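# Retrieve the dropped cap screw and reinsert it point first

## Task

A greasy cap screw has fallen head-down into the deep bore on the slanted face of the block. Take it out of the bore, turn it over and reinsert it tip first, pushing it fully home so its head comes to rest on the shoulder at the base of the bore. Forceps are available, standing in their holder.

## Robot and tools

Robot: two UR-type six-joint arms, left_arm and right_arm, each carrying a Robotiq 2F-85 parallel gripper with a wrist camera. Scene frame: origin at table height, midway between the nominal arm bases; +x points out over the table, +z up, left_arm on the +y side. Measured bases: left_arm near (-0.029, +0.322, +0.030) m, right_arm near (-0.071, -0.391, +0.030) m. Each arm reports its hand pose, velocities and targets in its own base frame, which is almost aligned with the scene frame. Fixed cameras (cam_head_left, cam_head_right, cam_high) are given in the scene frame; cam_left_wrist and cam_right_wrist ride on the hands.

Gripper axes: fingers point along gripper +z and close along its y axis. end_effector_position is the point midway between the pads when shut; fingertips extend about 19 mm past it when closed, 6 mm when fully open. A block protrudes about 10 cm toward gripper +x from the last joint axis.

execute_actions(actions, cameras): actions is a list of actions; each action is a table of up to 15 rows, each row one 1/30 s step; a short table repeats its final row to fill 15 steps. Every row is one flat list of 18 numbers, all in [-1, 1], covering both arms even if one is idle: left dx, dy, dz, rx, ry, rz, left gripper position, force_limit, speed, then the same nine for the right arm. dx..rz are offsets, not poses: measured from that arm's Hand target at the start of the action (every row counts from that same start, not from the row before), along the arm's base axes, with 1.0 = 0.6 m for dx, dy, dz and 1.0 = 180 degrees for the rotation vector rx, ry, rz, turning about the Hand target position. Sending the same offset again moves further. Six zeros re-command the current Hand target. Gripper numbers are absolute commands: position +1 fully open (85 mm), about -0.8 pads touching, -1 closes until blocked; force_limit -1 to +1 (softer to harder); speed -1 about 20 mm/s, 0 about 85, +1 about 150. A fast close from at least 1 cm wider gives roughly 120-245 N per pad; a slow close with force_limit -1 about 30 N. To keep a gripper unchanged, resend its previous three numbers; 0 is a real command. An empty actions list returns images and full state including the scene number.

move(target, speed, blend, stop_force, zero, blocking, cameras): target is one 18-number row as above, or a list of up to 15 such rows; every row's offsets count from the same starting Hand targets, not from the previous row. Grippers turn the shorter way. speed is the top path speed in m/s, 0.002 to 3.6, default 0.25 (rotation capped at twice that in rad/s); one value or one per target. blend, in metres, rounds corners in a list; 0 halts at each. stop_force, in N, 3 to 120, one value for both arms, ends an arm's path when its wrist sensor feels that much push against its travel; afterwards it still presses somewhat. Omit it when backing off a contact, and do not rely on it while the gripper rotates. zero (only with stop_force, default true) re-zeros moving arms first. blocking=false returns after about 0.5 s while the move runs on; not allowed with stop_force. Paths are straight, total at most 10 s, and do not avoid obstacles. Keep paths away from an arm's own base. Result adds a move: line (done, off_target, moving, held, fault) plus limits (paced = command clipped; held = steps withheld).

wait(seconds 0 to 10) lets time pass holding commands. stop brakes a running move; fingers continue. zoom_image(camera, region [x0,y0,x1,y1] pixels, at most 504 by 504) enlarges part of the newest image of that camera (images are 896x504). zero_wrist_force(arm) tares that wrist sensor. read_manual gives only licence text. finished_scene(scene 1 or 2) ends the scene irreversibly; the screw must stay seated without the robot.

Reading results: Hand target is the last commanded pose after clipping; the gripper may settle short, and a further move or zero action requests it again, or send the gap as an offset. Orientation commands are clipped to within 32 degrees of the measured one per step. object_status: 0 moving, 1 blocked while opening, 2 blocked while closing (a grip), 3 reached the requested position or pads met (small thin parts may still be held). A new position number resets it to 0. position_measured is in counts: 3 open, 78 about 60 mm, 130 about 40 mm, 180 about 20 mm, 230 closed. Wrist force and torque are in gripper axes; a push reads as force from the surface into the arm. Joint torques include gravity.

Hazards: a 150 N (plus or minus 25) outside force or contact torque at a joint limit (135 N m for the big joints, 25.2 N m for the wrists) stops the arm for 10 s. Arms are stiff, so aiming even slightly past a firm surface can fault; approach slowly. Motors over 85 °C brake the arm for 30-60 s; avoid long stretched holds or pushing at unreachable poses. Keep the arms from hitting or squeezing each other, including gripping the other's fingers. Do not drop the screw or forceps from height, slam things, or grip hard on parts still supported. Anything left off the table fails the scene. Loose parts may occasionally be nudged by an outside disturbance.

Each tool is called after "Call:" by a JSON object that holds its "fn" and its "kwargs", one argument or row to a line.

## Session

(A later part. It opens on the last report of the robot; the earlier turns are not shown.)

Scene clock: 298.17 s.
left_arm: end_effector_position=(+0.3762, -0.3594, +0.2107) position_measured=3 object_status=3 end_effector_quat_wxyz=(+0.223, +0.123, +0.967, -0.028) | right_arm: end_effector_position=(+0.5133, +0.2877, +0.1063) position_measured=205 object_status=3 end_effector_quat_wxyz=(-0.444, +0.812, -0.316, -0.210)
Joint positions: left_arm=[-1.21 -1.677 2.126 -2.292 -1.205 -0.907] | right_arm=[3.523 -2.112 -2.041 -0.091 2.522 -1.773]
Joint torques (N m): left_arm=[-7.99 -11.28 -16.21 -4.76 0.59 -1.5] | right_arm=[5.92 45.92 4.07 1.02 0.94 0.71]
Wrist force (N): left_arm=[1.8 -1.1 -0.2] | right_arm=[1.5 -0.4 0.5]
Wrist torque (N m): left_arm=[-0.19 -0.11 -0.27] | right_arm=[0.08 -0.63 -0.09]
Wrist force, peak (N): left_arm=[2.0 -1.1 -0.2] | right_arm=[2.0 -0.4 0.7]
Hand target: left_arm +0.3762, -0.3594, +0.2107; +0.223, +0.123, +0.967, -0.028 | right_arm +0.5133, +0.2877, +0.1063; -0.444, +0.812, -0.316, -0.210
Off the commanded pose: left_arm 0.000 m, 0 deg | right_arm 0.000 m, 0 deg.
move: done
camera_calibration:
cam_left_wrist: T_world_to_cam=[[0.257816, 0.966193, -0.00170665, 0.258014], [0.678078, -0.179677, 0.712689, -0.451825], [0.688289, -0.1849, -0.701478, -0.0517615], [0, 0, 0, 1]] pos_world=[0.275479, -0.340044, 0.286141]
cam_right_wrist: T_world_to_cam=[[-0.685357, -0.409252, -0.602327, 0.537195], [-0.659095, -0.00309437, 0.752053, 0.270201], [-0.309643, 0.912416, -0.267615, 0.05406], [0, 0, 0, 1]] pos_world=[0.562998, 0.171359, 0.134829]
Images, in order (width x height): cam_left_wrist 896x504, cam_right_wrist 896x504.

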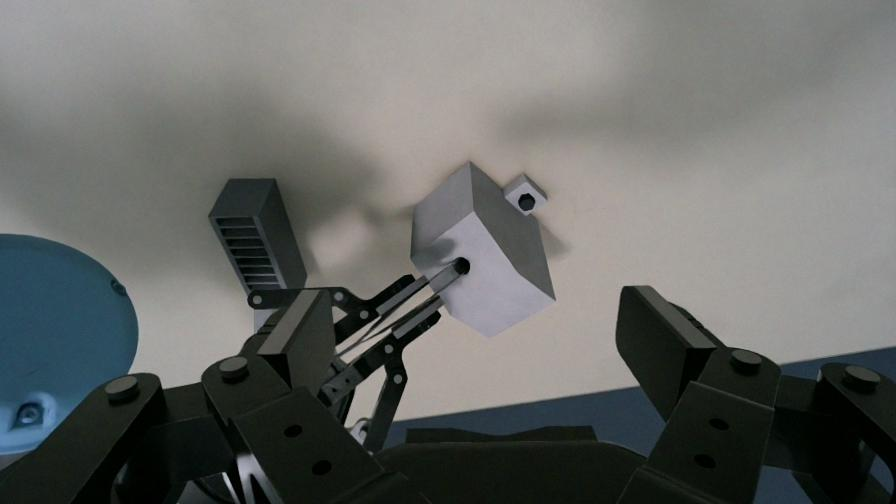

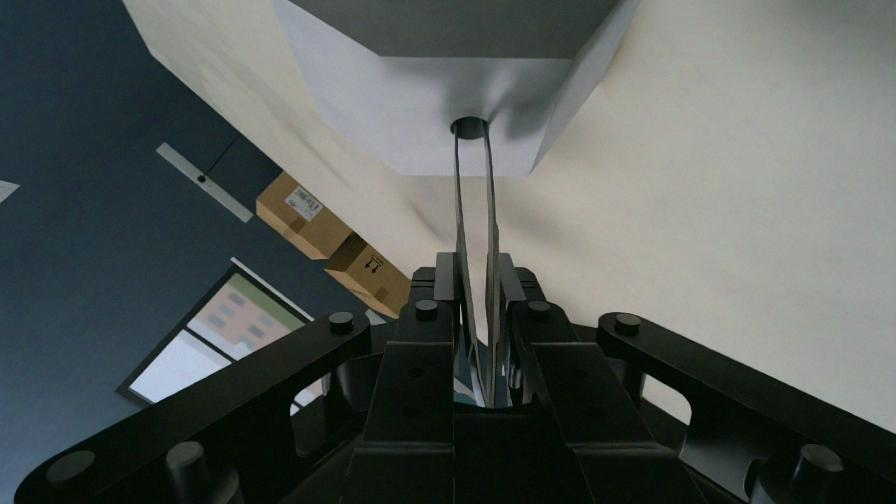

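Call:
{"fn": "move", "kwargs": {
  "target": [0,0,0,0,0,0,1,1,1,0.0123,0.0073,-0.0205,0,0,0,-0.61,-1,-1],
  "speed": 0.015,
  "stop_force": 4,
  "cameras": ["cam_left_wrist","cam_right_wrist"]
}}

Call:
{"fn": "zoom_image", "kwargs": {
  "camera": "cam_left_wrist",
  "region": [400, 200, 520, 320]
}}

Call:
{"fn": "zoom_image", "kwargs": {
  "camera": "cam_right_wrist",
  "region": [400, 80, 550, 230]
}}

Scene clock: 306.27 s.
left_arm: end_effector_position=(+0.3762, -0.3594, +0.2107) position_measured=3 object_status=3 end_effector_quat_wxyz=(+0.223, +0.123, +0.967, -0.028) | right_arm: end_effector_position=(+0.5207, +0.2920, +0.0940) position_measured=205 object_status=3 end_effector_quat_wxyz=(-0.444, +0.812, -0.316, -0.210)
Joint positions: left_arm=[-1.21 -1.677 2.126 -2.292 -1.205 -0.907] | right_arm=[3.526 -2.152 -2.019 -0.07 2.521 -1.769]
Joint torques (N m): left_arm=[-7.97 -9.41 -15.79 -4.84 1.06 -1.45] | right_arm=[4.44 46.66 3.68 1.09 1.13 0.03]
Wrist force (N): left_arm=[1.6 -1.0 0.1] | right_arm=[1.5 -0.4 0.5]
Wrist torque (N m): left_arm=[-0.18 -0.08 -0.27] | right_arm=[0.06 -0.62 -0.09]
Wrist force, peak (N): left_arm=[1.9 -1.4 0.0] | right_arm=[2.0 -0.5 0.5]
Hand target: left_arm +0.3762, -0.3594, +0.2107; +0.223, +0.123, +0.967, -0.028 | right_arm +0.5207, +0.2920, +0.0940; -0.444, +0.812, -0.316, -0.210
Off the commanded pose: left_arm 0.000 m, 0 deg | right_arm 0.000 m, 0 deg.
move: done
camera_calibration:
cam_left_wrist: T_world_to_cam=[[0.257816, 0.966193, -0.00170665, 0.258014], [0.678078, -0.179677, 0.712689, -0.451825], [0.688289, -0.1849, -0.701478, -0.0517615], [0, 0, 0, 1]] pos_world=[0.275479, -0.340044, 0.286141]
cam_right_wrist: T_world_to_cam=[[-0.685357, -0.409252, -0.602327, 0.536549], [-0.659095, -0.00309437, 0.752053, 0.284276], [-0.309643, 0.912416, -0.267615, 0.0491053], [0, 0, 0, 1]] pos_world=[0.570298, 0.175659, 0.122529]
Images, in order (width x height): cam_left_wrist 896x504, cam_right_wrist 896x504.

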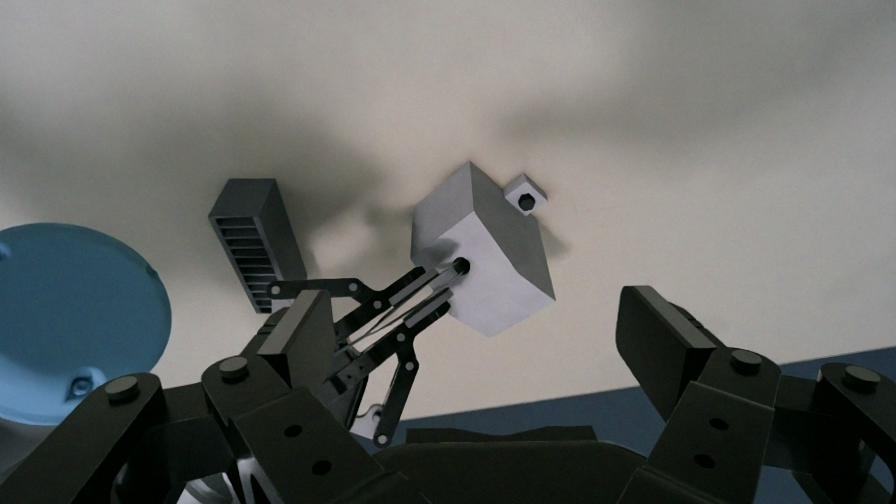

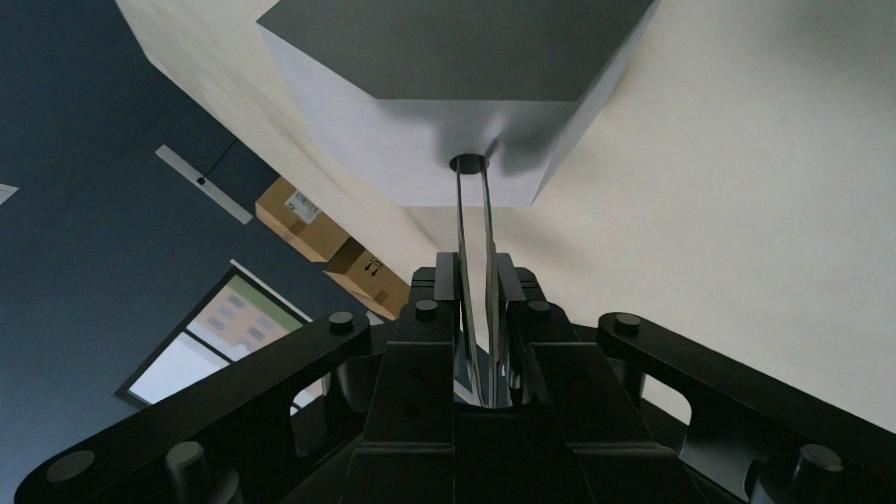

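Scaled by 4.200 from the camera's 896x504 image, which has a finer 1280x720 frame.

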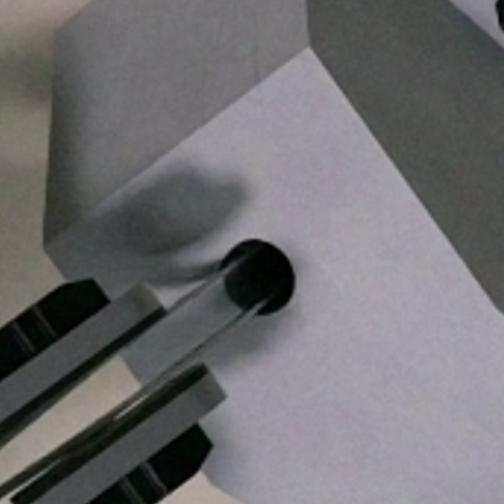

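Scaled by 3.360 from the camera's 896x504 image, which has a finer 1280x720 frame.

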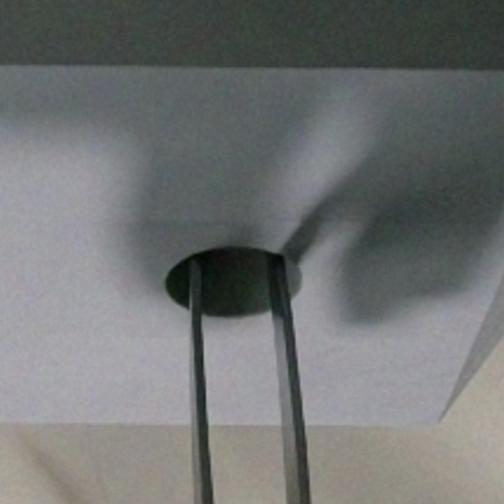

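Call:
{"fn": "move", "kwargs": {
  "target": [0,0,0,0,0,0,1,1,1,0.0057,0.0034,-0.0095,0,0,0,-0.61,-1,-1],
  "speed": 0.015,
  "stop_force": 4
}}

Call:
{"fn": "move", "kwargs": {
  "target": [0,0,0,0,0,0,1,1,1,0,0,0,0,0,0,-0.68,-1,-1],
  "cameras": ["cam_left_wrist","cam_right_wrist"]
}}

Call:
{"fn": "zoom_image", "kwargs": {
  "camera": "cam_right_wrist",
  "region": [400, 100, 550, 250]
}}

Scene clock: 313.77 s.
left_arm: end_effector_position=(+0.3762, -0.3594, +0.2107) position_measured=3 object_status=3 end_effector_quat_wxyz=(+0.223, +0.123, +0.967, -0.028) | right_arm: end_effector_position=(+0.5241, +0.2941, +0.0883) position_measured=205 object_status=3 end_effector_quat_wxyz=(-0.444, +0.812, -0.316, -0.210)
Joint positions: left_arm=[-1.21 -1.677 2.126 -2.292 -1.205 -0.907] | right_arm=[3.527 -2.17 -2.008 -0.061 2.52 -1.768]
Joint torques (N m): left_arm=[-6.56 -9.24 -14.77 -4.95 1.75 -1.44] | right_arm=[10.44 47.16 3.49 1.09 1.05 0.09]
Wrist force (N): left_arm=[1.8 -1.0 -0.3] | right_arm=[1.7 -0.5 0.5]
Wrist torque (N m): left_arm=[-0.18 -0.10 -0.27] | right_arm=[0.05 -0.63 -0.09]
Wrist force, peak (N): left_arm=[1.9 -1.2 -0.2] | right_arm=[2.0 -0.6 0.4]
Hand target: left_arm +0.3762, -0.3594, +0.2107; +0.223, +0.123, +0.967, -0.028 | right_arm +0.5241, +0.2941, +0.0883; -0.444, +0.812, -0.316, -0.210
Off the commanded pose: left_arm 0.000 m, 0 deg | right_arm 0.000 m, 0 deg.
move: done

Scene clock: 314.27 s.
left_arm: end_effector_position=(+0.3762, -0.3594, +0.2107) position_measured=3 object_status=3 end_effector_quat_wxyz=(+0.223, +0.123, +0.967, -0.028) | right_arm: end_effector_position=(+0.5241, +0.2941, +0.0883) position_measured=214 object_status=3 end_effector_quat_wxyz=(-0.444, +0.812, -0.316, -0.210)
Joint positions: left_arm=[-1.21 -1.677 2.126 -2.292 -1.205 -0.907] | right_arm=[3.527 -2.17 -2.008 -0.061 2.52 -1.768]
Joint torques (N m): left_arm=[-8.81 -9.5 -15.08 -4.7 1.52 -1.56] | right_arm=[9.41 47.34 3.55 1.16 1.61 -1.21]
Wrist force (N): left_arm=[1.8 -1.0 0.0] | right_arm=[1.8 -0.4 0.5]
Wrist torque (N m): left_arm=[-0.17 -0.11 -0.28] | right_arm=[0.06 -0.64 -0.10]
Wrist force, peak (N): left_arm=[1.8 -1.5 0.1] | right_arm=[1.9 -0.5 0.5]
Hand target: left_arm +0.3762, -0.3594, +0.2107; +0.223, +0.123, +0.967, -0.028 | right_arm +0.5241, +0.2941, +0.0883; -0.444, +0.812, -0.316, -0.210
Off the commanded pose: left_arm 0.000 m, 0 deg | right_arm 0.000 m, 0 deg.
move: done
camera_calibration:
cam_left_wrist: T_world_to_cam=[[0.257816, 0.966193, -0.00170665, 0.258014], [0.678078, -0.179677, 0.712689, -0.451825], [0.688289, -0.1849, -0.701478, -0.0517615], [0, 0, 0, 1]] pos_world=[0.275479, -0.340044, 0.286141]
cam_right_wrist: T_world_to_cam=[[-0.685378, -0.40919, -0.602346, 0.536377], [-0.659116, -0.0030342, 0.752035, 0.290879], [-0.309553, 0.912444, -0.267624, 0.046691], [0, 0, 0, 1]] pos_world=[0.573797, 0.17776, 0.116829]
Images, in order (width x height): cam_left_wrist 896x504, cam_right_wrist 896x504.

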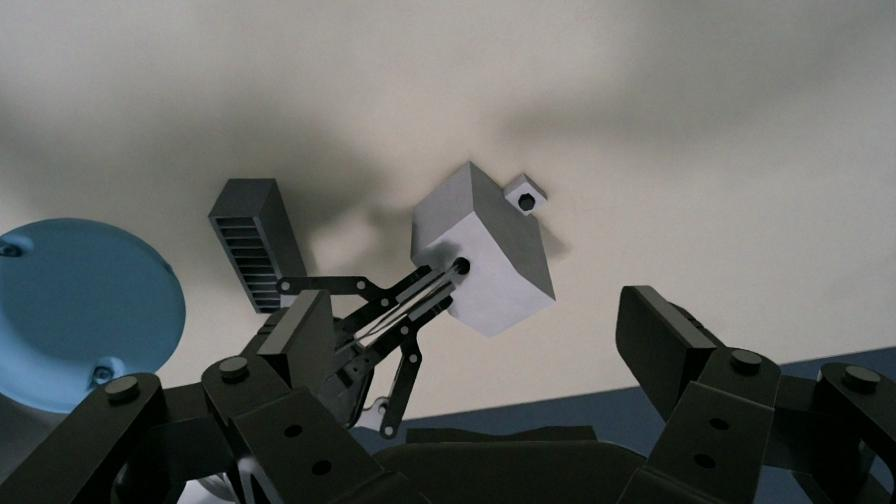

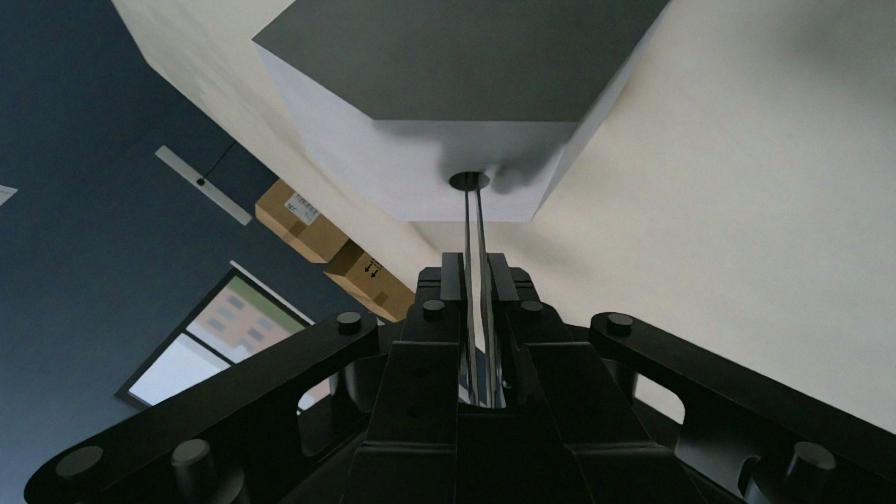

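Scaled by 3.360 from the camera's 896x504 image, which has a finer 1280x720 frame.

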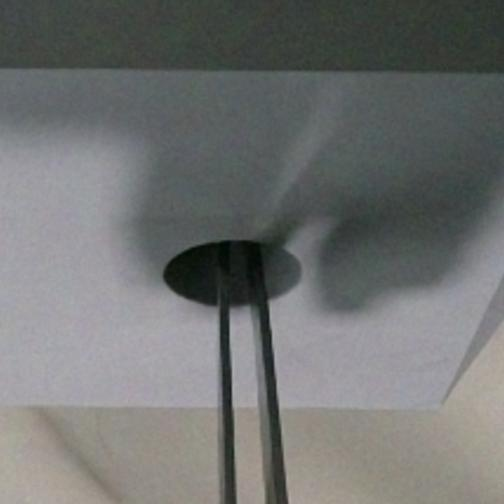

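Call:
{"fn": "move", "kwargs": {
  "target": [0,0,0,0,0,0,1,1,1,0,0,0,0,0,0,-0.61,-1,-1]
}}

Call:
{"fn": "move", "kwargs": {
  "target": [0,0,0,0,0,0,1,1,1,0.0057,0.0034,-0.0095,0,0,0,-0.61,-1,-1],
  "speed": 0.015,
  "stop_force": 4
}}

Call:
{"fn": "move", "kwargs": {
  "target": [0,0,0,0,0,0,1,1,1,0,0,0,0,0,0,-0.68,-1,-1],
  "cameras": ["cam_right_wrist"]
}}

Call:
{"fn": "zoom_image", "kwargs": {
  "camera": "cam_right_wrist",
  "region": [400, 120, 550, 270]
}}

Scene clock: 322.20 s.
left_arm: end_effector_position=(+0.3762, -0.3594, +0.2107) position_measured=3 object_status=3 end_effector_quat_wxyz=(+0.223, +0.123, +0.967, -0.028) | right_arm: end_effector_position=(+0.5241, +0.2941, +0.0883) position_measured=206 object_status=3 end_effector_quat_wxyz=(-0.444, +0.812, -0.316, -0.210)
Joint positions: left_arm=[-1.21 -1.677 2.126 -2.292 -1.205 -0.907] | right_arm=[3.527 -2.17 -2.008 -0.061 2.52 -1.768]
Joint torques (N m): left_arm=[-8.88 -9.73 -16.34 -4.83 2.05 -1.52] | right_arm=[-0.54 46.92 4.24 1.41 3.42 -2.11]
Wrist force (N): left_arm=[1.5 -1.1 0.1] | right_arm=[1.6 -0.4 0.4]
Wrist torque (N m): left_arm=[-0.19 -0.06 -0.27] | right_arm=[0.05 -0.64 -0.09]
Wrist force, peak (N): left_arm=[1.8 -1.3 -0.1] | right_arm=[2.0 -0.4 0.7]
Hand target: left_arm +0.3762, -0.3594, +0.2107; +0.223, +0.123, +0.967, -0.028 | right_arm +0.5241, +0.2941, +0.0883; -0.444, +0.812, -0.316, -0.210
Off the commanded pose: left_arm 0.000 m, 0 deg | right_arm 0.000 m, 0 deg.
move: done

Scene clock: 323.80 s.
left_arm: end_effector_position=(+0.3762, -0.3594, +0.2107) position_measured=3 object_status=3 end_effector_quat_wxyz=(+0.223, +0.123, +0.967, -0.028) | right_arm: end_effector_position=(+0.5275, +0.2961, +0.0826) position_measured=206 object_status=3 end_effector_quat_wxyz=(-0.444, +0.812, -0.316, -0.210)
Joint positions: left_arm=[-1.21 -1.677 2.126 -2.292 -1.205 -0.907] | right_arm=[3.528 -2.188 -1.998 -0.052 2.52 -1.766]
Joint torques (N m): left_arm=[-6.18 -9.97 -14.65 -4.96 2.01 -1.55] | right_arm=[8.36 47.78 2.95 1.12 1.14 -0.02]
Wrist force (N): left_arm=[1.8 -1.1 -0.1] | right_arm=[1.7 -0.6 0.7]
Wrist torque (N m): left_arm=[-0.19 -0.10 -0.28] | right_arm=[0.04 -0.62 -0.09]
Wrist force, peak (N): left_arm=[1.9 -1.3 -0.2] | right_arm=[1.9 -0.7 0.6]
Hand target: left_arm +0.3762, -0.3594, +0.2107; +0.223, +0.123, +0.967, -0.028 | right_arm +0.5275, +0.2961, +0.0826; -0.444, +0.812, -0.316, -0.210
Off the commanded pose: left_arm 0.000 m, 0 deg | right_arm 0.000 m, 0 deg.
move: done

Scene clock: 324.30 s.
left_arm: end_effector_position=(+0.3762, -0.3594, +0.2107) position_measured=3 object_status=3 end_effector_quat_wxyz=(+0.223, +0.123, +0.967, -0.028) | right_arm: end_effector_position=(+0.5275, +0.2961, +0.0826) position_measured=214 object_status=3 end_effector_quat_wxyz=(-0.444, +0.812, -0.316, -0.210)
Joint positions: left_arm=[-1.21 -1.677 2.126 -2.292 -1.205 -0.907] | right_arm=[3.528 -2.188 -1.998 -0.052 2.52 -1.766]
Joint torques (N m): left_arm=[-7.4 -10.13 -16.23 -4.69 2.31 -1.78] | right_arm=[5.42 47.58 3.54 1.19 1.68 -1.18]
Wrist force (N): left_arm=[1.9 -1.1 0.1] | right_arm=[1.6 -0.5 0.6]
Wrist torque (N m): left_arm=[-0.19 -0.11 -0.27] | right_arm=[0.05 -0.60 -0.10]
Wrist force, peak (N): left_arm=[1.9 -1.1 0.1] | right_arm=[1.9 -0.3 0.6]
Hand target: left_arm +0.3762, -0.3594, +0.2107; +0.223, +0.123, +0.967, -0.028 | right_arm +0.5275, +0.2961, +0.0826; -0.444, +0.812, -0.316, -0.210
Off the commanded pose: left_arm 0.000 m, 0 deg | right_arm 0.000 m, 0 deg.
move: done
camera_calibration:
cam_right_wrist: T_world_to_cam=[[-0.685418, -0.40919, -0.602301, 0.53611], [-0.659075, -0.00301002, 0.752071, 0.29738], [-0.309553, 0.912444, -0.267624, 0.0443931], [0, 0, 0, 1]] pos_world=[0.577197, 0.17976, 0.111129]
Images, in order (width x height): cam_right_wrist 896x504.

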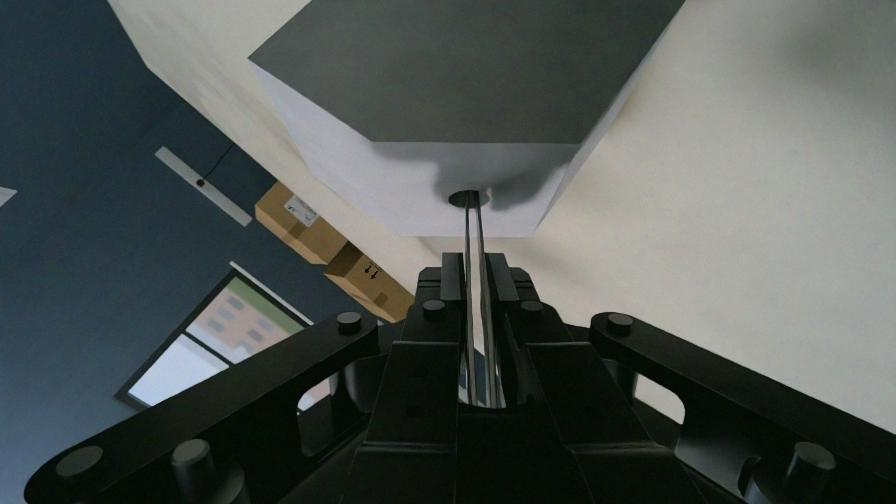

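Scaled by 3.360 from the camera's 896x504 image, which has a finer 1280x720 frame.

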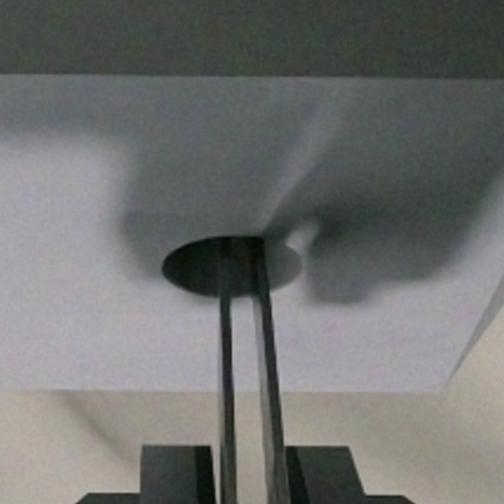

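Call:
{"fn": "move", "kwargs": {
  "target": [
    [0,0,0,0,0,0,1,1,1,-0.0575,-0.0342,0.0955,0,0,0,-0.66,-1,-1],
    [0,0,0,0,0,0,1,1,1,-0.0575,-0.32,0.25,0,0,0,-0.66,-1,-1],
    [0.18,-0.093,-0.132,-0.009,0.061,0.246,1,1,1,-0.0575,-0.32,0.25,0,0,0,-0.66,-1,-1]
  ],
  "speed": 0.15,
  "cameras": ["cam_left_wrist"]
}}

Scene clock: 339.40 s.
left_arm: end_effector_position=(+0.4842, -0.4152, +0.1315) position_measured=3 object_status=3 end_effector_quat_wxyz=(+0.127, -0.256, +0.958, +0.033) | right_arm: end_effector_position=(+0.4930, +0.1041, +0.2326) position_measured=212 object_status=3 end_effector_quat_wxyz=(-0.444, +0.812, -0.316, -0.210)
Joint positions: left_arm=[-1.028 -1.197 1.672 -2.053 -1.307 -1.55] | right_arm=[3.177 -1.743 -1.963 -1.062 2.596 -2.395]
Joint torques (N m): left_arm=[-9.6 -41.2 -22.11 -4.16 2.69 -0.69] | right_arm=[-8.63 33.3 11.23 3.2 4.05 -1.17]
Wrist force (N): left_arm=[1.0 -0.9 0.5] | right_arm=[2.0 -0.3 0.5]
Wrist torque (N m): left_arm=[-0.15 0.00 -0.24] | right_arm=[0.08 -0.68 -0.09]
Wrist force, peak (N): left_arm=[2.2 -0.8 -0.8] | right_arm=[3.7 -0.4 1.8]
Hand target: left_arm +0.4842, -0.4152, +0.1315; +0.127, -0.256, +0.958, +0.033 | right_arm +0.4930, +0.1041, +0.2326; -0.444, +0.812, -0.316, -0.210
Off the commanded pose: left_arm 0.000 m, 0 deg | right_arm 0.000 m, 0 deg.
move: done
camera_calibration:
cam_left_wrist: T_world_to_cam=[[-0.492571, 0.870256, -0.00526809, 0.607852], [0.714603, 0.40791, 0.568288, -0.233395], [0.496705, 0.276158, -0.822813, 0.108182], [0, 0, 0, 1]] pos_world=[0.41246, -0.463659, 0.224851]
Images, in order (width x height): cam_left_wrist 896x504.

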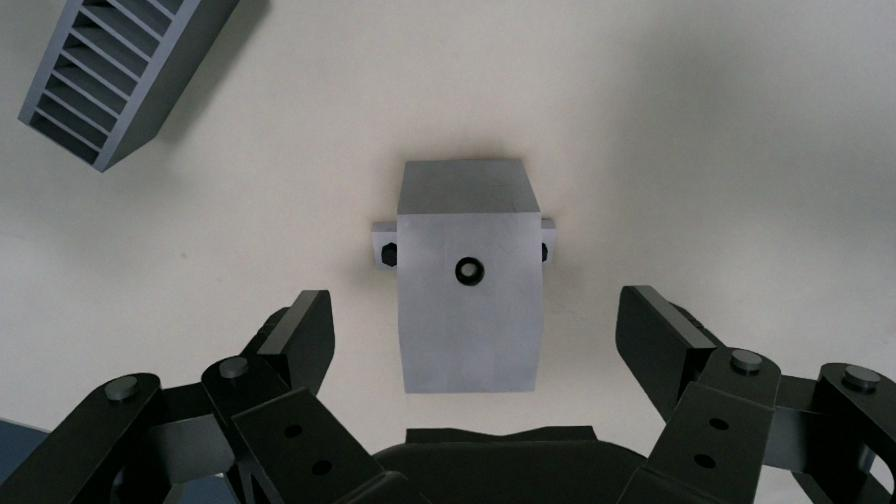

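Call:
{"fn": "zoom_image", "kwargs": {
  "camera": "cam_left_wrist",
  "region": [440, 240, 500, 300]
}}

Scaled by 8.400 from the camera's 896x504 image, which has a finer 1280x720 frame.

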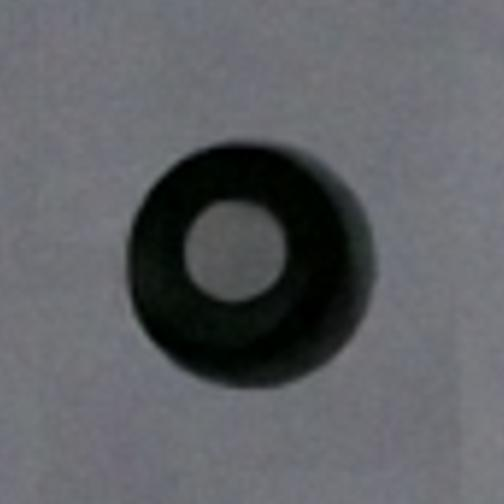

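Call:
{"fn": "move", "kwargs": {
  "target": [
    [0.0,0.0,0.2,0,0,0,1,1,1,0,0,0,0,0,0,-0.66,-1,-1],
    [0.077,0.047,0.2,-0.099,0.167,0,1,1,1,0,0,0,0,0,0,-0.66,-1,-1],
    [0.077,0.047,0.2,-0.099,0.167,0,1,1,1,0,0.286,-0.155,0,0,0,-0.62,-1,-1]
  ],
  "speed": 0.15,
  "cameras": ["cam_left_wrist","cam_right_wrist"]
}}

Call:
{"fn": "zoom_image", "kwargs": {
  "camera": "cam_left_wrist",
  "region": [380, 180, 540, 340]
}}

Call:
{"fn": "zoom_image", "kwargs": {
  "camera": "cam_right_wrist",
  "region": [400, 0, 550, 150]
}}

Scene clock: 369.37 s.
left_arm: end_effector_position=(+0.5304, -0.3870, +0.2515) position_measured=3 object_status=3 end_effector_quat_wxyz=(-0.165, -0.255, +0.951, -0.049) | right_arm: end_effector_position=(+0.4930, +0.2757, +0.1396) position_measured=207 object_status=3 end_effector_quat_wxyz=(-0.444, +0.812, -0.316, -0.210)
Joint positions: left_arm=[-0.707 -1.102 1.197 -1.555 -1.899 -1.213] | right_arm=[3.516 -2.002 -2.094 -0.157 2.525 -1.784]
Joint torques (N m): left_arm=[-8.59 -55.79 -17.04 -2.82 -2.29 1.17] | right_arm=[-1.57 26.97 5.72 4.57 3.01 2.47]
Wrist force (N): left_arm=[0.4 -0.2 0.6] | right_arm=[1.8 -0.3 0.4]
Wrist torque (N m): left_arm=[-0.03 -0.03 0.01] | right_arm=[0.06 -0.62 -0.02]
Wrist force, peak (N): left_arm=[1.7 -0.8 2.8] | right_arm=[1.6 -0.5 2.8]
Hand target: left_arm +0.5304, -0.3870, +0.2515; -0.165, -0.255, +0.951, -0.049 | right_arm +0.4930, +0.2757, +0.1396; -0.444, +0.812, -0.316, -0.210
Off the commanded pose: left_arm 0.000 m, 0 deg | right_arm 0.000 m, 0 deg.
move: done
camera_calibration:
cam_left_wrist: T_world_to_cam=[[-0.498395, 0.866806, -0.0158236, 0.611115], [0.866945, 0.498374, -0.0054855, -0.247499], [0.00313122, -0.0164521, -0.99986, 0.36933], [0, 0, 0, 1]] pos_world=[0.517988, -0.400294, 0.377591]
cam_right_wrist: T_world_to_cam=[[-0.685333, -0.409189, -0.602398, 0.538417], [-0.659163, -0.00306252, 0.751994, 0.231782], [-0.309553, 0.912444, -0.267624, 0.067582], [0, 0, 0, 1]] pos_world=[0.542697, 0.159359, 0.168129]
Images, in order (width x height): cam_left_wrist 896x504, cam_right_wrist 896x504.

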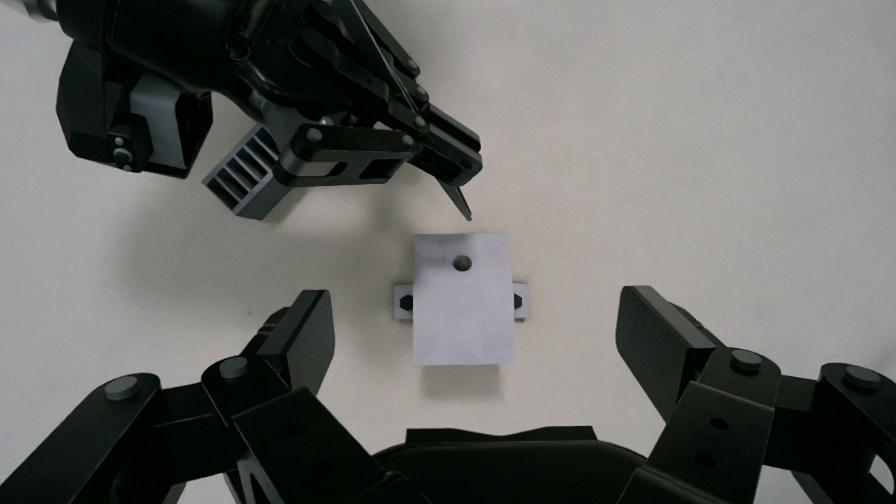

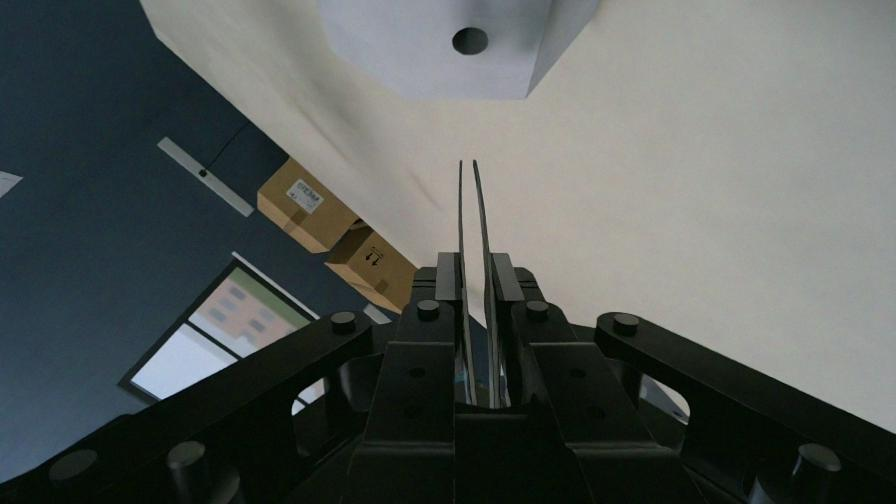

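Scaled by 3.150 from the camera's 896x504 image, which has a finer 1280x720 frame.

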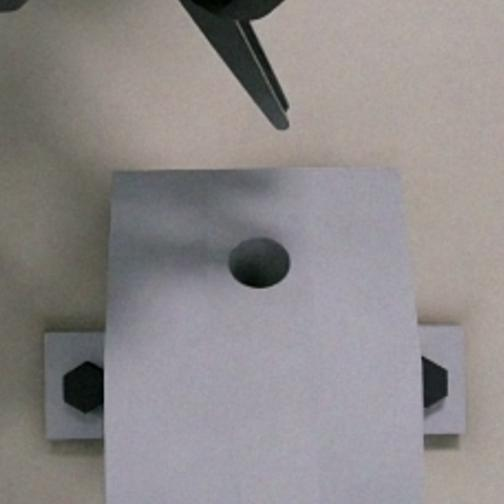

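Scaled by 3.360 from the camera's 896x504 image, which has a finer 1280x720 frame.

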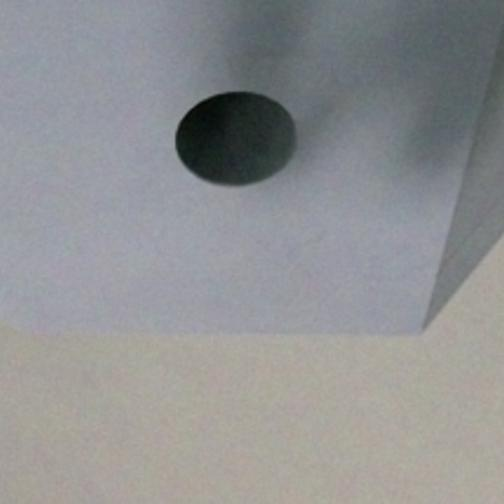

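Call:
{"fn": "move", "kwargs": {
  "target": [0,0,0,0,0,0,1,1,1,0.0167,0.0045,-0.018,-0.0907,-0.0524,-0.0761,-0.62,-1,-1],
  "speed": 0.1,
  "cameras": ["cam_left_wrist","cam_right_wrist"]
}}

Call:
{"fn": "zoom_image", "kwargs": {
  "camera": "cam_left_wrist",
  "region": [380, 150, 540, 310]
}}

Call:
{"fn": "zoom_image", "kwargs": {
  "camera": "cam_right_wrist",
  "region": [380, 0, 580, 250]
}}

Scene clock: 386.33 s.
left_arm: end_effector_position=(+0.5304, -0.3870, +0.2515) position_measured=3 object_status=3 end_effector_quat_wxyz=(-0.165, -0.255, +0.951, -0.049) | right_arm: end_effector_position=(+0.5029, +0.2785, +0.1288) position_measured=207 object_status=3 end_effector_quat_wxyz=(-0.371, +0.838, -0.399, -0.042)
Joint positions: left_arm=[-0.707 -1.102 1.197 -1.555 -1.899 -1.213] | right_arm=[3.68 -1.865 -2.205 -0.009 2.033 -1.56]
Joint torques (N m): left_arm=[-9.89 -58.31 -17.63 -3.72 0.72 -1.63] | right_arm=[-14.13 19.93 34.94 1.42 -0.44 -2.48]
Wrist force (N): left_arm=[0.3 -0.3 0.4] | right_arm=[1.1 -0.2 0.3]
Wrist torque (N m): left_arm=[-0.04 0.00 0.01] | right_arm=[0.07 -0.57 0.00]
Wrist force, peak (N): left_arm=[0.2 -0.3 0.6] | right_arm=[2.2 -0.3 0.7]
Hand target: left_arm +0.5304, -0.3870, +0.2515; -0.165, -0.255, +0.951, -0.049 | right_arm +0.5030, +0.2784, +0.1288; -0.371, +0.838, -0.399, -0.041
Off the commanded pose: left_arm 0.000 m, 0 deg | right_arm 0.000 m, 0 deg.
move: done
camera_calibration:
cam_left_wrist: T_world_to_cam=[[-0.498395, 0.866806, -0.0158236, 0.611115], [0.866945, 0.498374, -0.0054855, -0.247499], [0.00313122, -0.0164521, -0.99986, 0.36933], [0, 0, 0, 1]] pos_world=[0.517988, -0.400294, 0.377591]
cam_right_wrist: T_world_to_cam=[[-0.68526, -0.416507, -0.597445, 0.541209], [-0.727684, 0.357858, 0.585162, 0.201807], [-0.0299236, 0.835739, -0.548311, -0.0178827], [0, 0, 0, 1]] pos_world=[0.517186, 0.168145, 0.195448]
Images, in order (width x height): cam_left_wrist 896x504, cam_right_wrist 896x504.

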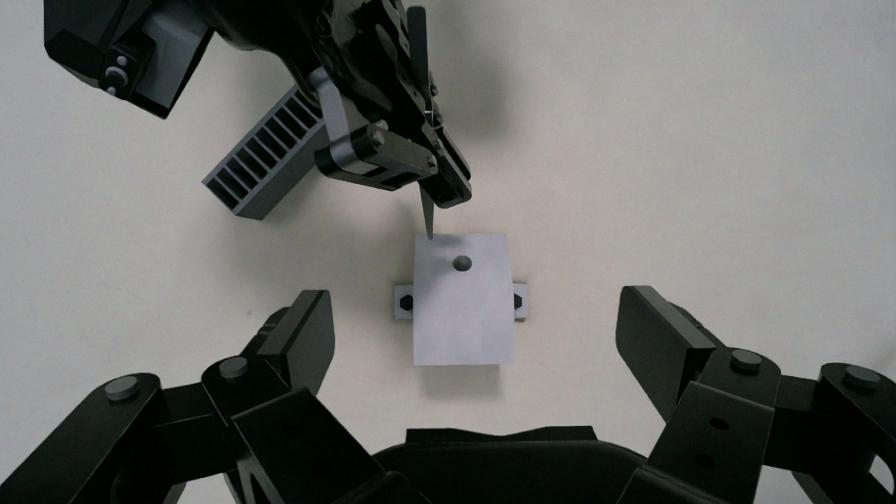

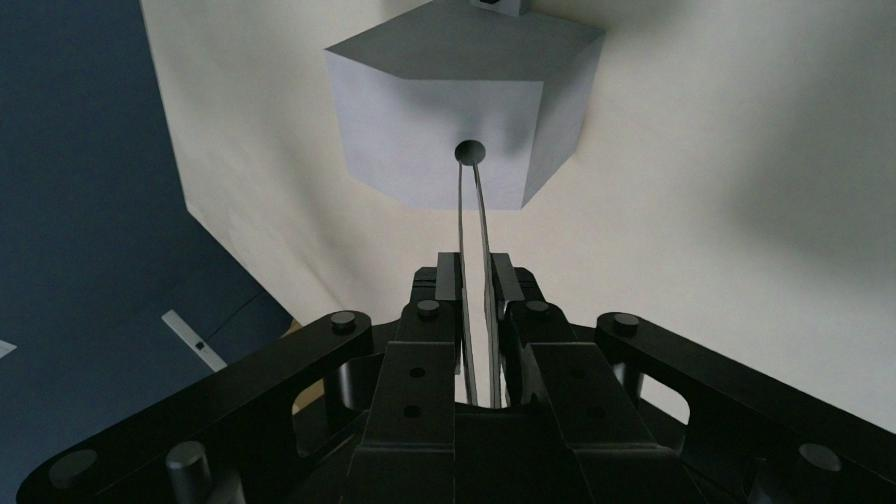

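Scaled by 3.150 from the camera's 896x504 image, which has a finer 1280x720 frame.

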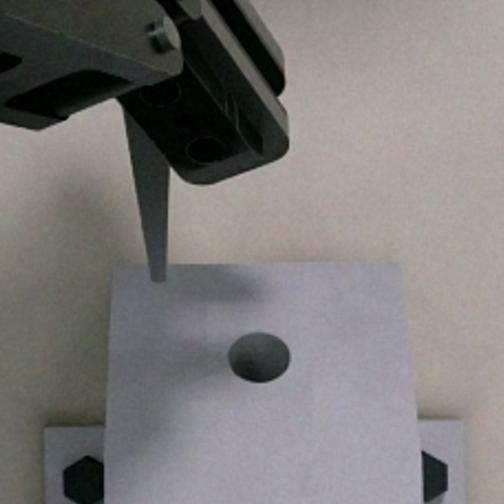

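Scaled by 2.016 from the camera's 896x504 image, which has a finer 1280x720 frame.

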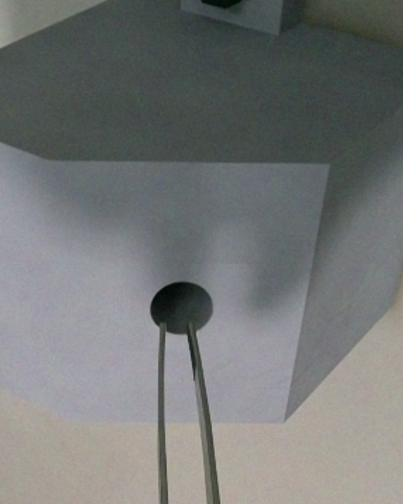

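Call:
{"fn": "move", "kwargs": {
  "target": [0,0,0,0,0,0,1,1,1,-0.0022,0.0395,-0.0318,0,0,0,-0.61,-1,-1],
  "speed": 0.08,
  "cameras": ["cam_left_wrist","cam_right_wrist"]
}}

Call:
{"fn": "zoom_image", "kwargs": {
  "camera": "cam_left_wrist",
  "region": [420, 200, 520, 300]
}}

Call:
{"fn": "zoom_image", "kwargs": {
  "camera": "cam_right_wrist",
  "region": [400, 100, 550, 250]
}}

Scene clock: 394.70 s.
left_arm: end_effector_position=(+0.5304, -0.3870, +0.2515) position_measured=3 object_status=3 end_effector_quat_wxyz=(-0.165, -0.255, +0.951, -0.049) | right_arm: end_effector_position=(+0.5017, +0.3022, +0.1098) position_measured=206 object_status=3 end_effector_quat_wxyz=(-0.371, +0.838, -0.399, -0.041)
Joint positions: left_arm=[-0.707 -1.102 1.197 -1.555 -1.899 -1.213] | right_arm=[3.727 -1.924 -2.201 0.064 2.004 -1.518]
Joint torques (N m): left_arm=[-8.84 -56.89 -18.42 -3.84 0.64 -1.51] | right_arm=[-13.76 37.53 21.13 1.52 2.73 -2.58]
Wrist force (N): left_arm=[0.1 -0.3 0.4] | right_arm=[1.4 -0.3 0.4]
Wrist torque (N m): left_arm=[-0.05 0.01 0.01] | right_arm=[0.05 -0.59 0.01]
Wrist force, peak (N): left_arm=[0.0 -0.3 0.6] | right_arm=[2.0 -0.2 -0.8]
Hand target: left_arm +0.5304, -0.3870, +0.2515; -0.165, -0.255, +0.951, -0.049 | right_arm +0.5017, +0.3021, +0.1097; -0.371, +0.838, -0.399, -0.041
Off the commanded pose: left_arm 0.000 m, 0 deg | right_arm 0.000 m, 0 deg.
move: done
camera_calibration:
cam_left_wrist: T_world_to_cam=[[-0.498394, 0.866805, -0.0158735, 0.611133], [0.866945, 0.498375, -0.00539881, -0.247532], [0.00323121, -0.0164521, -0.999859, 0.369279], [0, 0, 0, 1]] pos_world=[0.517988, -0.400294, 0.377591]
cam_right_wrist: T_world_to_cam=[[-0.685187, -0.416423, -0.597587, 0.538878], [-0.727764, 0.358045, 0.584947, 0.203614], [-0.0296223, 0.8357, -0.548386, -0.0482803], [0, 0, 0, 1]] pos_world=[0.515985, 0.191846, 0.176446]
Images, in order (width x height): cam_left_wrist 896x504, cam_right_wrist 896x504.

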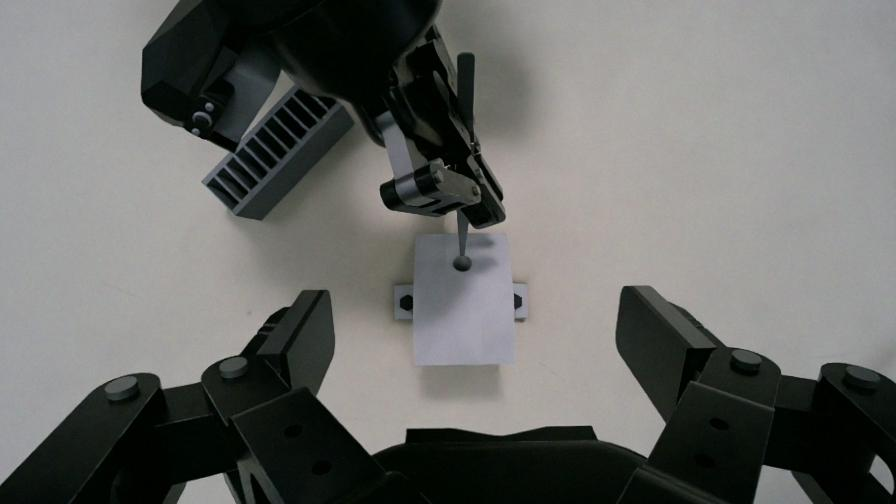

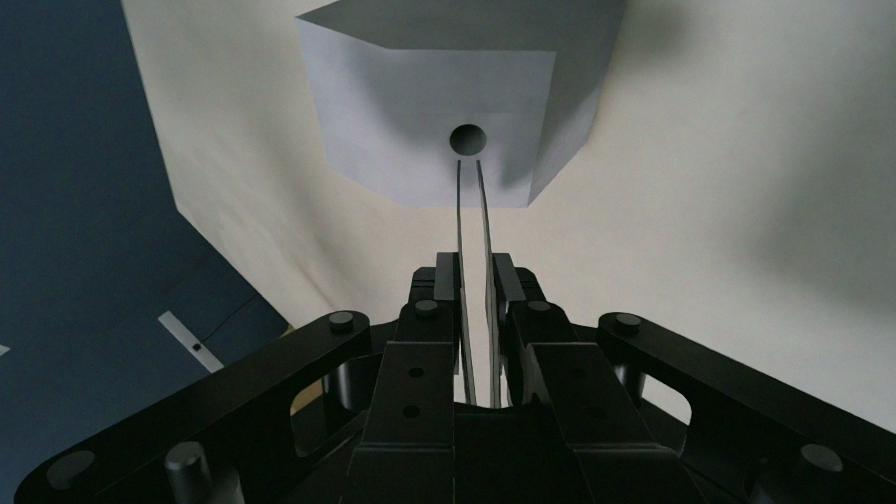

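Scaled by 5.040 from the camera's 896x504 image, which has a finer 1280x720 frame.

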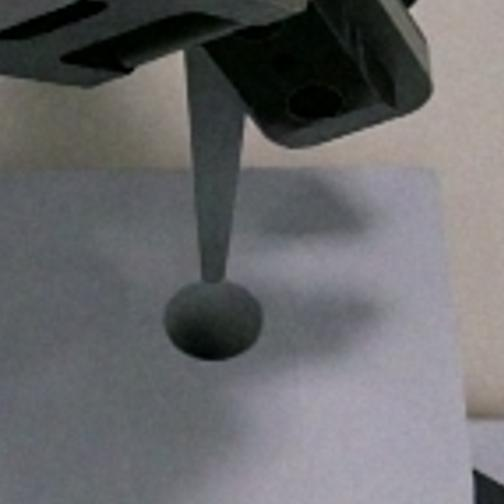

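Scaled by 3.360 from the camera's 896x504 image, which has a finer 1280x720 frame.

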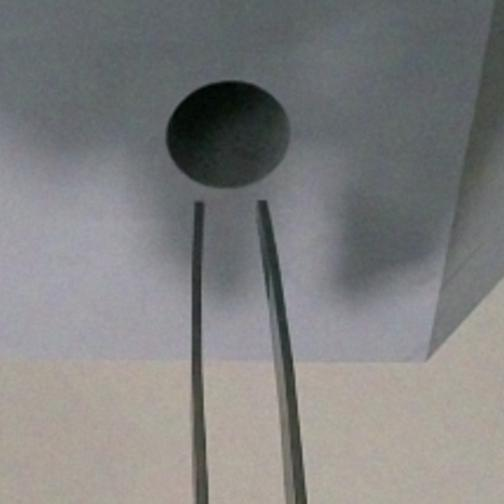

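Call:
{"fn": "move", "kwargs": {
  "target": [0,0,0,0,0,0,1,1,1,0.0164,0.0098,-0.0273,0,0,0,-0.61,-1,-1],
  "speed": 0.03,
  "stop_force": 3
}}

Call:
{"fn": "move", "kwargs": {
  "target": [0,0,0,0,0,0,1,1,1,0,0,0,0,0,0,-0.59,-1,-1],
  "speed": 0.03,
  "cameras": ["cam_left_wrist","cam_right_wrist"]
}}

Call:
{"fn": "zoom_image", "kwargs": {
  "camera": "cam_left_wrist",
  "region": [420, 200, 520, 300]
}}

Call:
{"fn": "zoom_image", "kwargs": {
  "camera": "cam_right_wrist",
  "region": [400, 100, 550, 250]
}}

Scene clock: 402.60 s.
left_arm: end_effector_position=(+0.5304, -0.3870, +0.2515) position_measured=3 object_status=3 end_effector_quat_wxyz=(-0.165, -0.255, +0.951, -0.049) | right_arm: end_effector_position=(+0.5116, +0.3080, +0.0933) position_measured=206 object_status=3 end_effector_quat_wxyz=(-0.371, +0.838, -0.399, -0.041)
Joint positions: left_arm=[-0.707 -1.102 1.197 -1.555 -1.899 -1.213] | right_arm=[3.726 -1.982 -2.177 0.097 2.005 -1.519]
Joint torques (N m): left_arm=[-9.3 -55.41 -17.41 -3.48 0.86 -1.42] | right_arm=[-9.21 40.63 4.4 1.42 2.15 -0.91]
Wrist force (N): left_arm=[0.3 -0.1 0.4] | right_arm=[1.3 -0.2 0.5]
Wrist torque (N m): left_arm=[-0.01 -0.02 0.00] | right_arm=[0.07 -0.57 0.01]
Wrist force, peak (N): left_arm=[0.2 -0.4 0.5] | right_arm=[1.7 -0.2 0.6]
Hand target: left_arm +0.5304, -0.3870, +0.2515; -0.165, -0.255, +0.951, -0.049 | right_arm +0.5116, +0.3080, +0.0933; -0.371, +0.838, -0.399, -0.041
Off the commanded pose: left_arm 0.000 m, 0 deg | right_arm 0.000 m, 0 deg.
move: done

Scene clock: 403.10 s.
left_arm: end_effector_position=(+0.5304, -0.3870, +0.2515) position_measured=3 object_status=3 end_effector_quat_wxyz=(-0.165, -0.255, +0.951, -0.049) | right_arm: end_effector_position=(+0.5116, +0.3080, +0.0933) position_measured=204 object_status=3 end_effector_quat_wxyz=(-0.371, +0.838, -0.399, -0.041)
Joint positions: left_arm=[-0.707 -1.102 1.197 -1.555 -1.899 -1.213] | right_arm=[3.726 -1.982 -2.177 0.097 2.005 -1.519]
Joint torques (N m): left_arm=[-7.92 -56.48 -18.26 -3.34 0.85 -1.38] | right_arm=[-8.01 40.27 3.77 1.45 1.59 -0.15]
Wrist force (N): left_arm=[0.0 0.0 0.5] | right_arm=[1.4 -0.3 0.5]
Wrist torque (N m): left_arm=[0.00 0.03 0.01] | right_arm=[0.06 -0.59 0.01]
Wrist force, peak (N): left_arm=[0.3 -0.5 0.4] | right_arm=[1.6 -0.3 0.3]
Hand target: left_arm +0.5304, -0.3870, +0.2515; -0.165, -0.255, +0.951, -0.049 | right_arm +0.5116, +0.3080, +0.0933; -0.371, +0.838, -0.399, -0.041
Off the commanded pose: left_arm 0.000 m, 0 deg | right_arm 0.000 m, 0 deg.
move: done
camera_calibration:
cam_left_wrist: T_world_to_cam=[[-0.498394, 0.866805, -0.0158735, 0.611133], [0.866945, 0.498375, -0.00539881, -0.247532], [0.00323121, -0.0164521, -0.999859, 0.369279], [0, 0, 0, 1]] pos_world=[0.517988, -0.400294, 0.377591]
cam_right_wrist: T_world_to_cam=[[-0.685265, -0.416468, -0.597466, 0.538179], [-0.727691, 0.35817, 0.584961, 0.218256], [-0.0296232, 0.835625, -0.548502, -0.0618515], [0, 0, 0, 1]] pos_world=[0.525785, 0.197646, 0.159947]
Images, in order (width x height): cam_left_wrist 896x504, cam_right_wrist 896x504.

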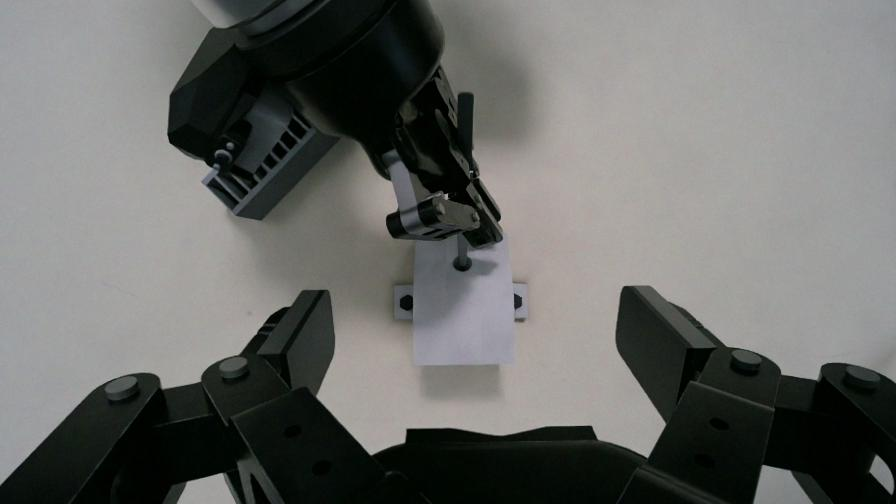

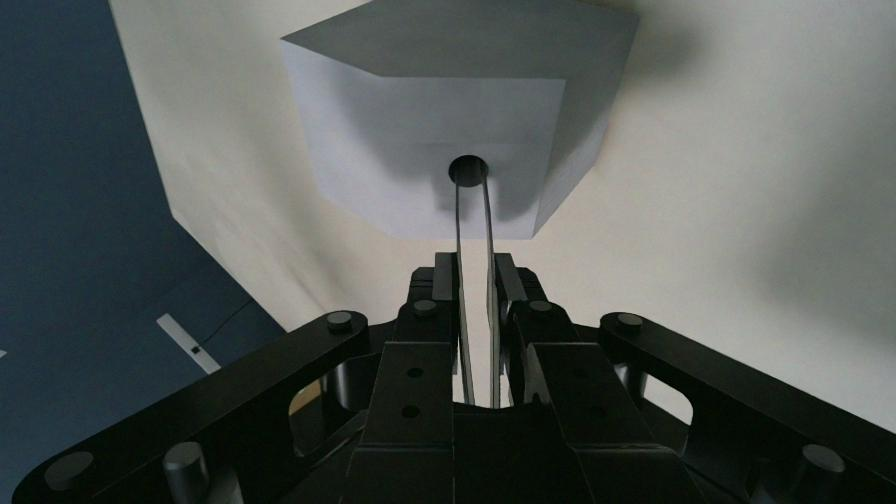

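Scaled by 5.040 from the camera's 896x504 image, which has a finer 1280x720 frame.

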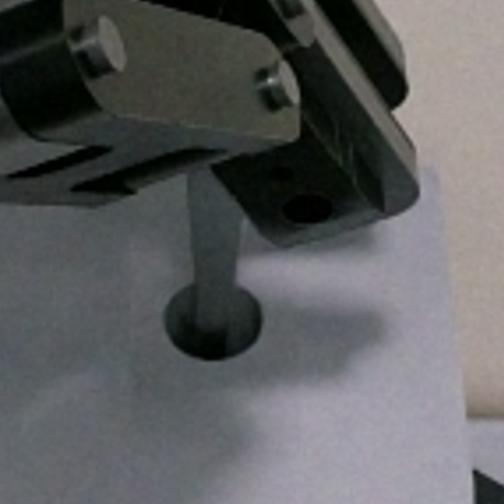

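Scaled by 3.360 from the camera's 896x504 image, which has a finer 1280x720 frame.

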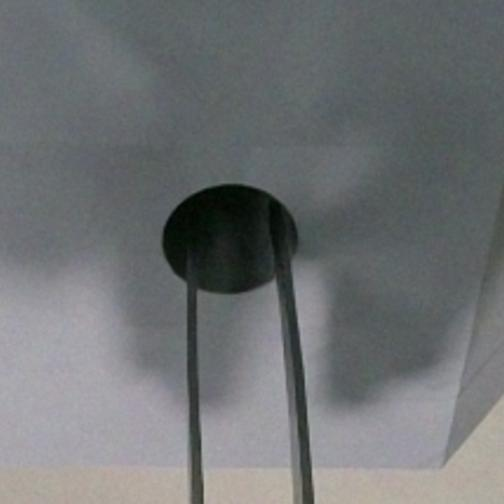

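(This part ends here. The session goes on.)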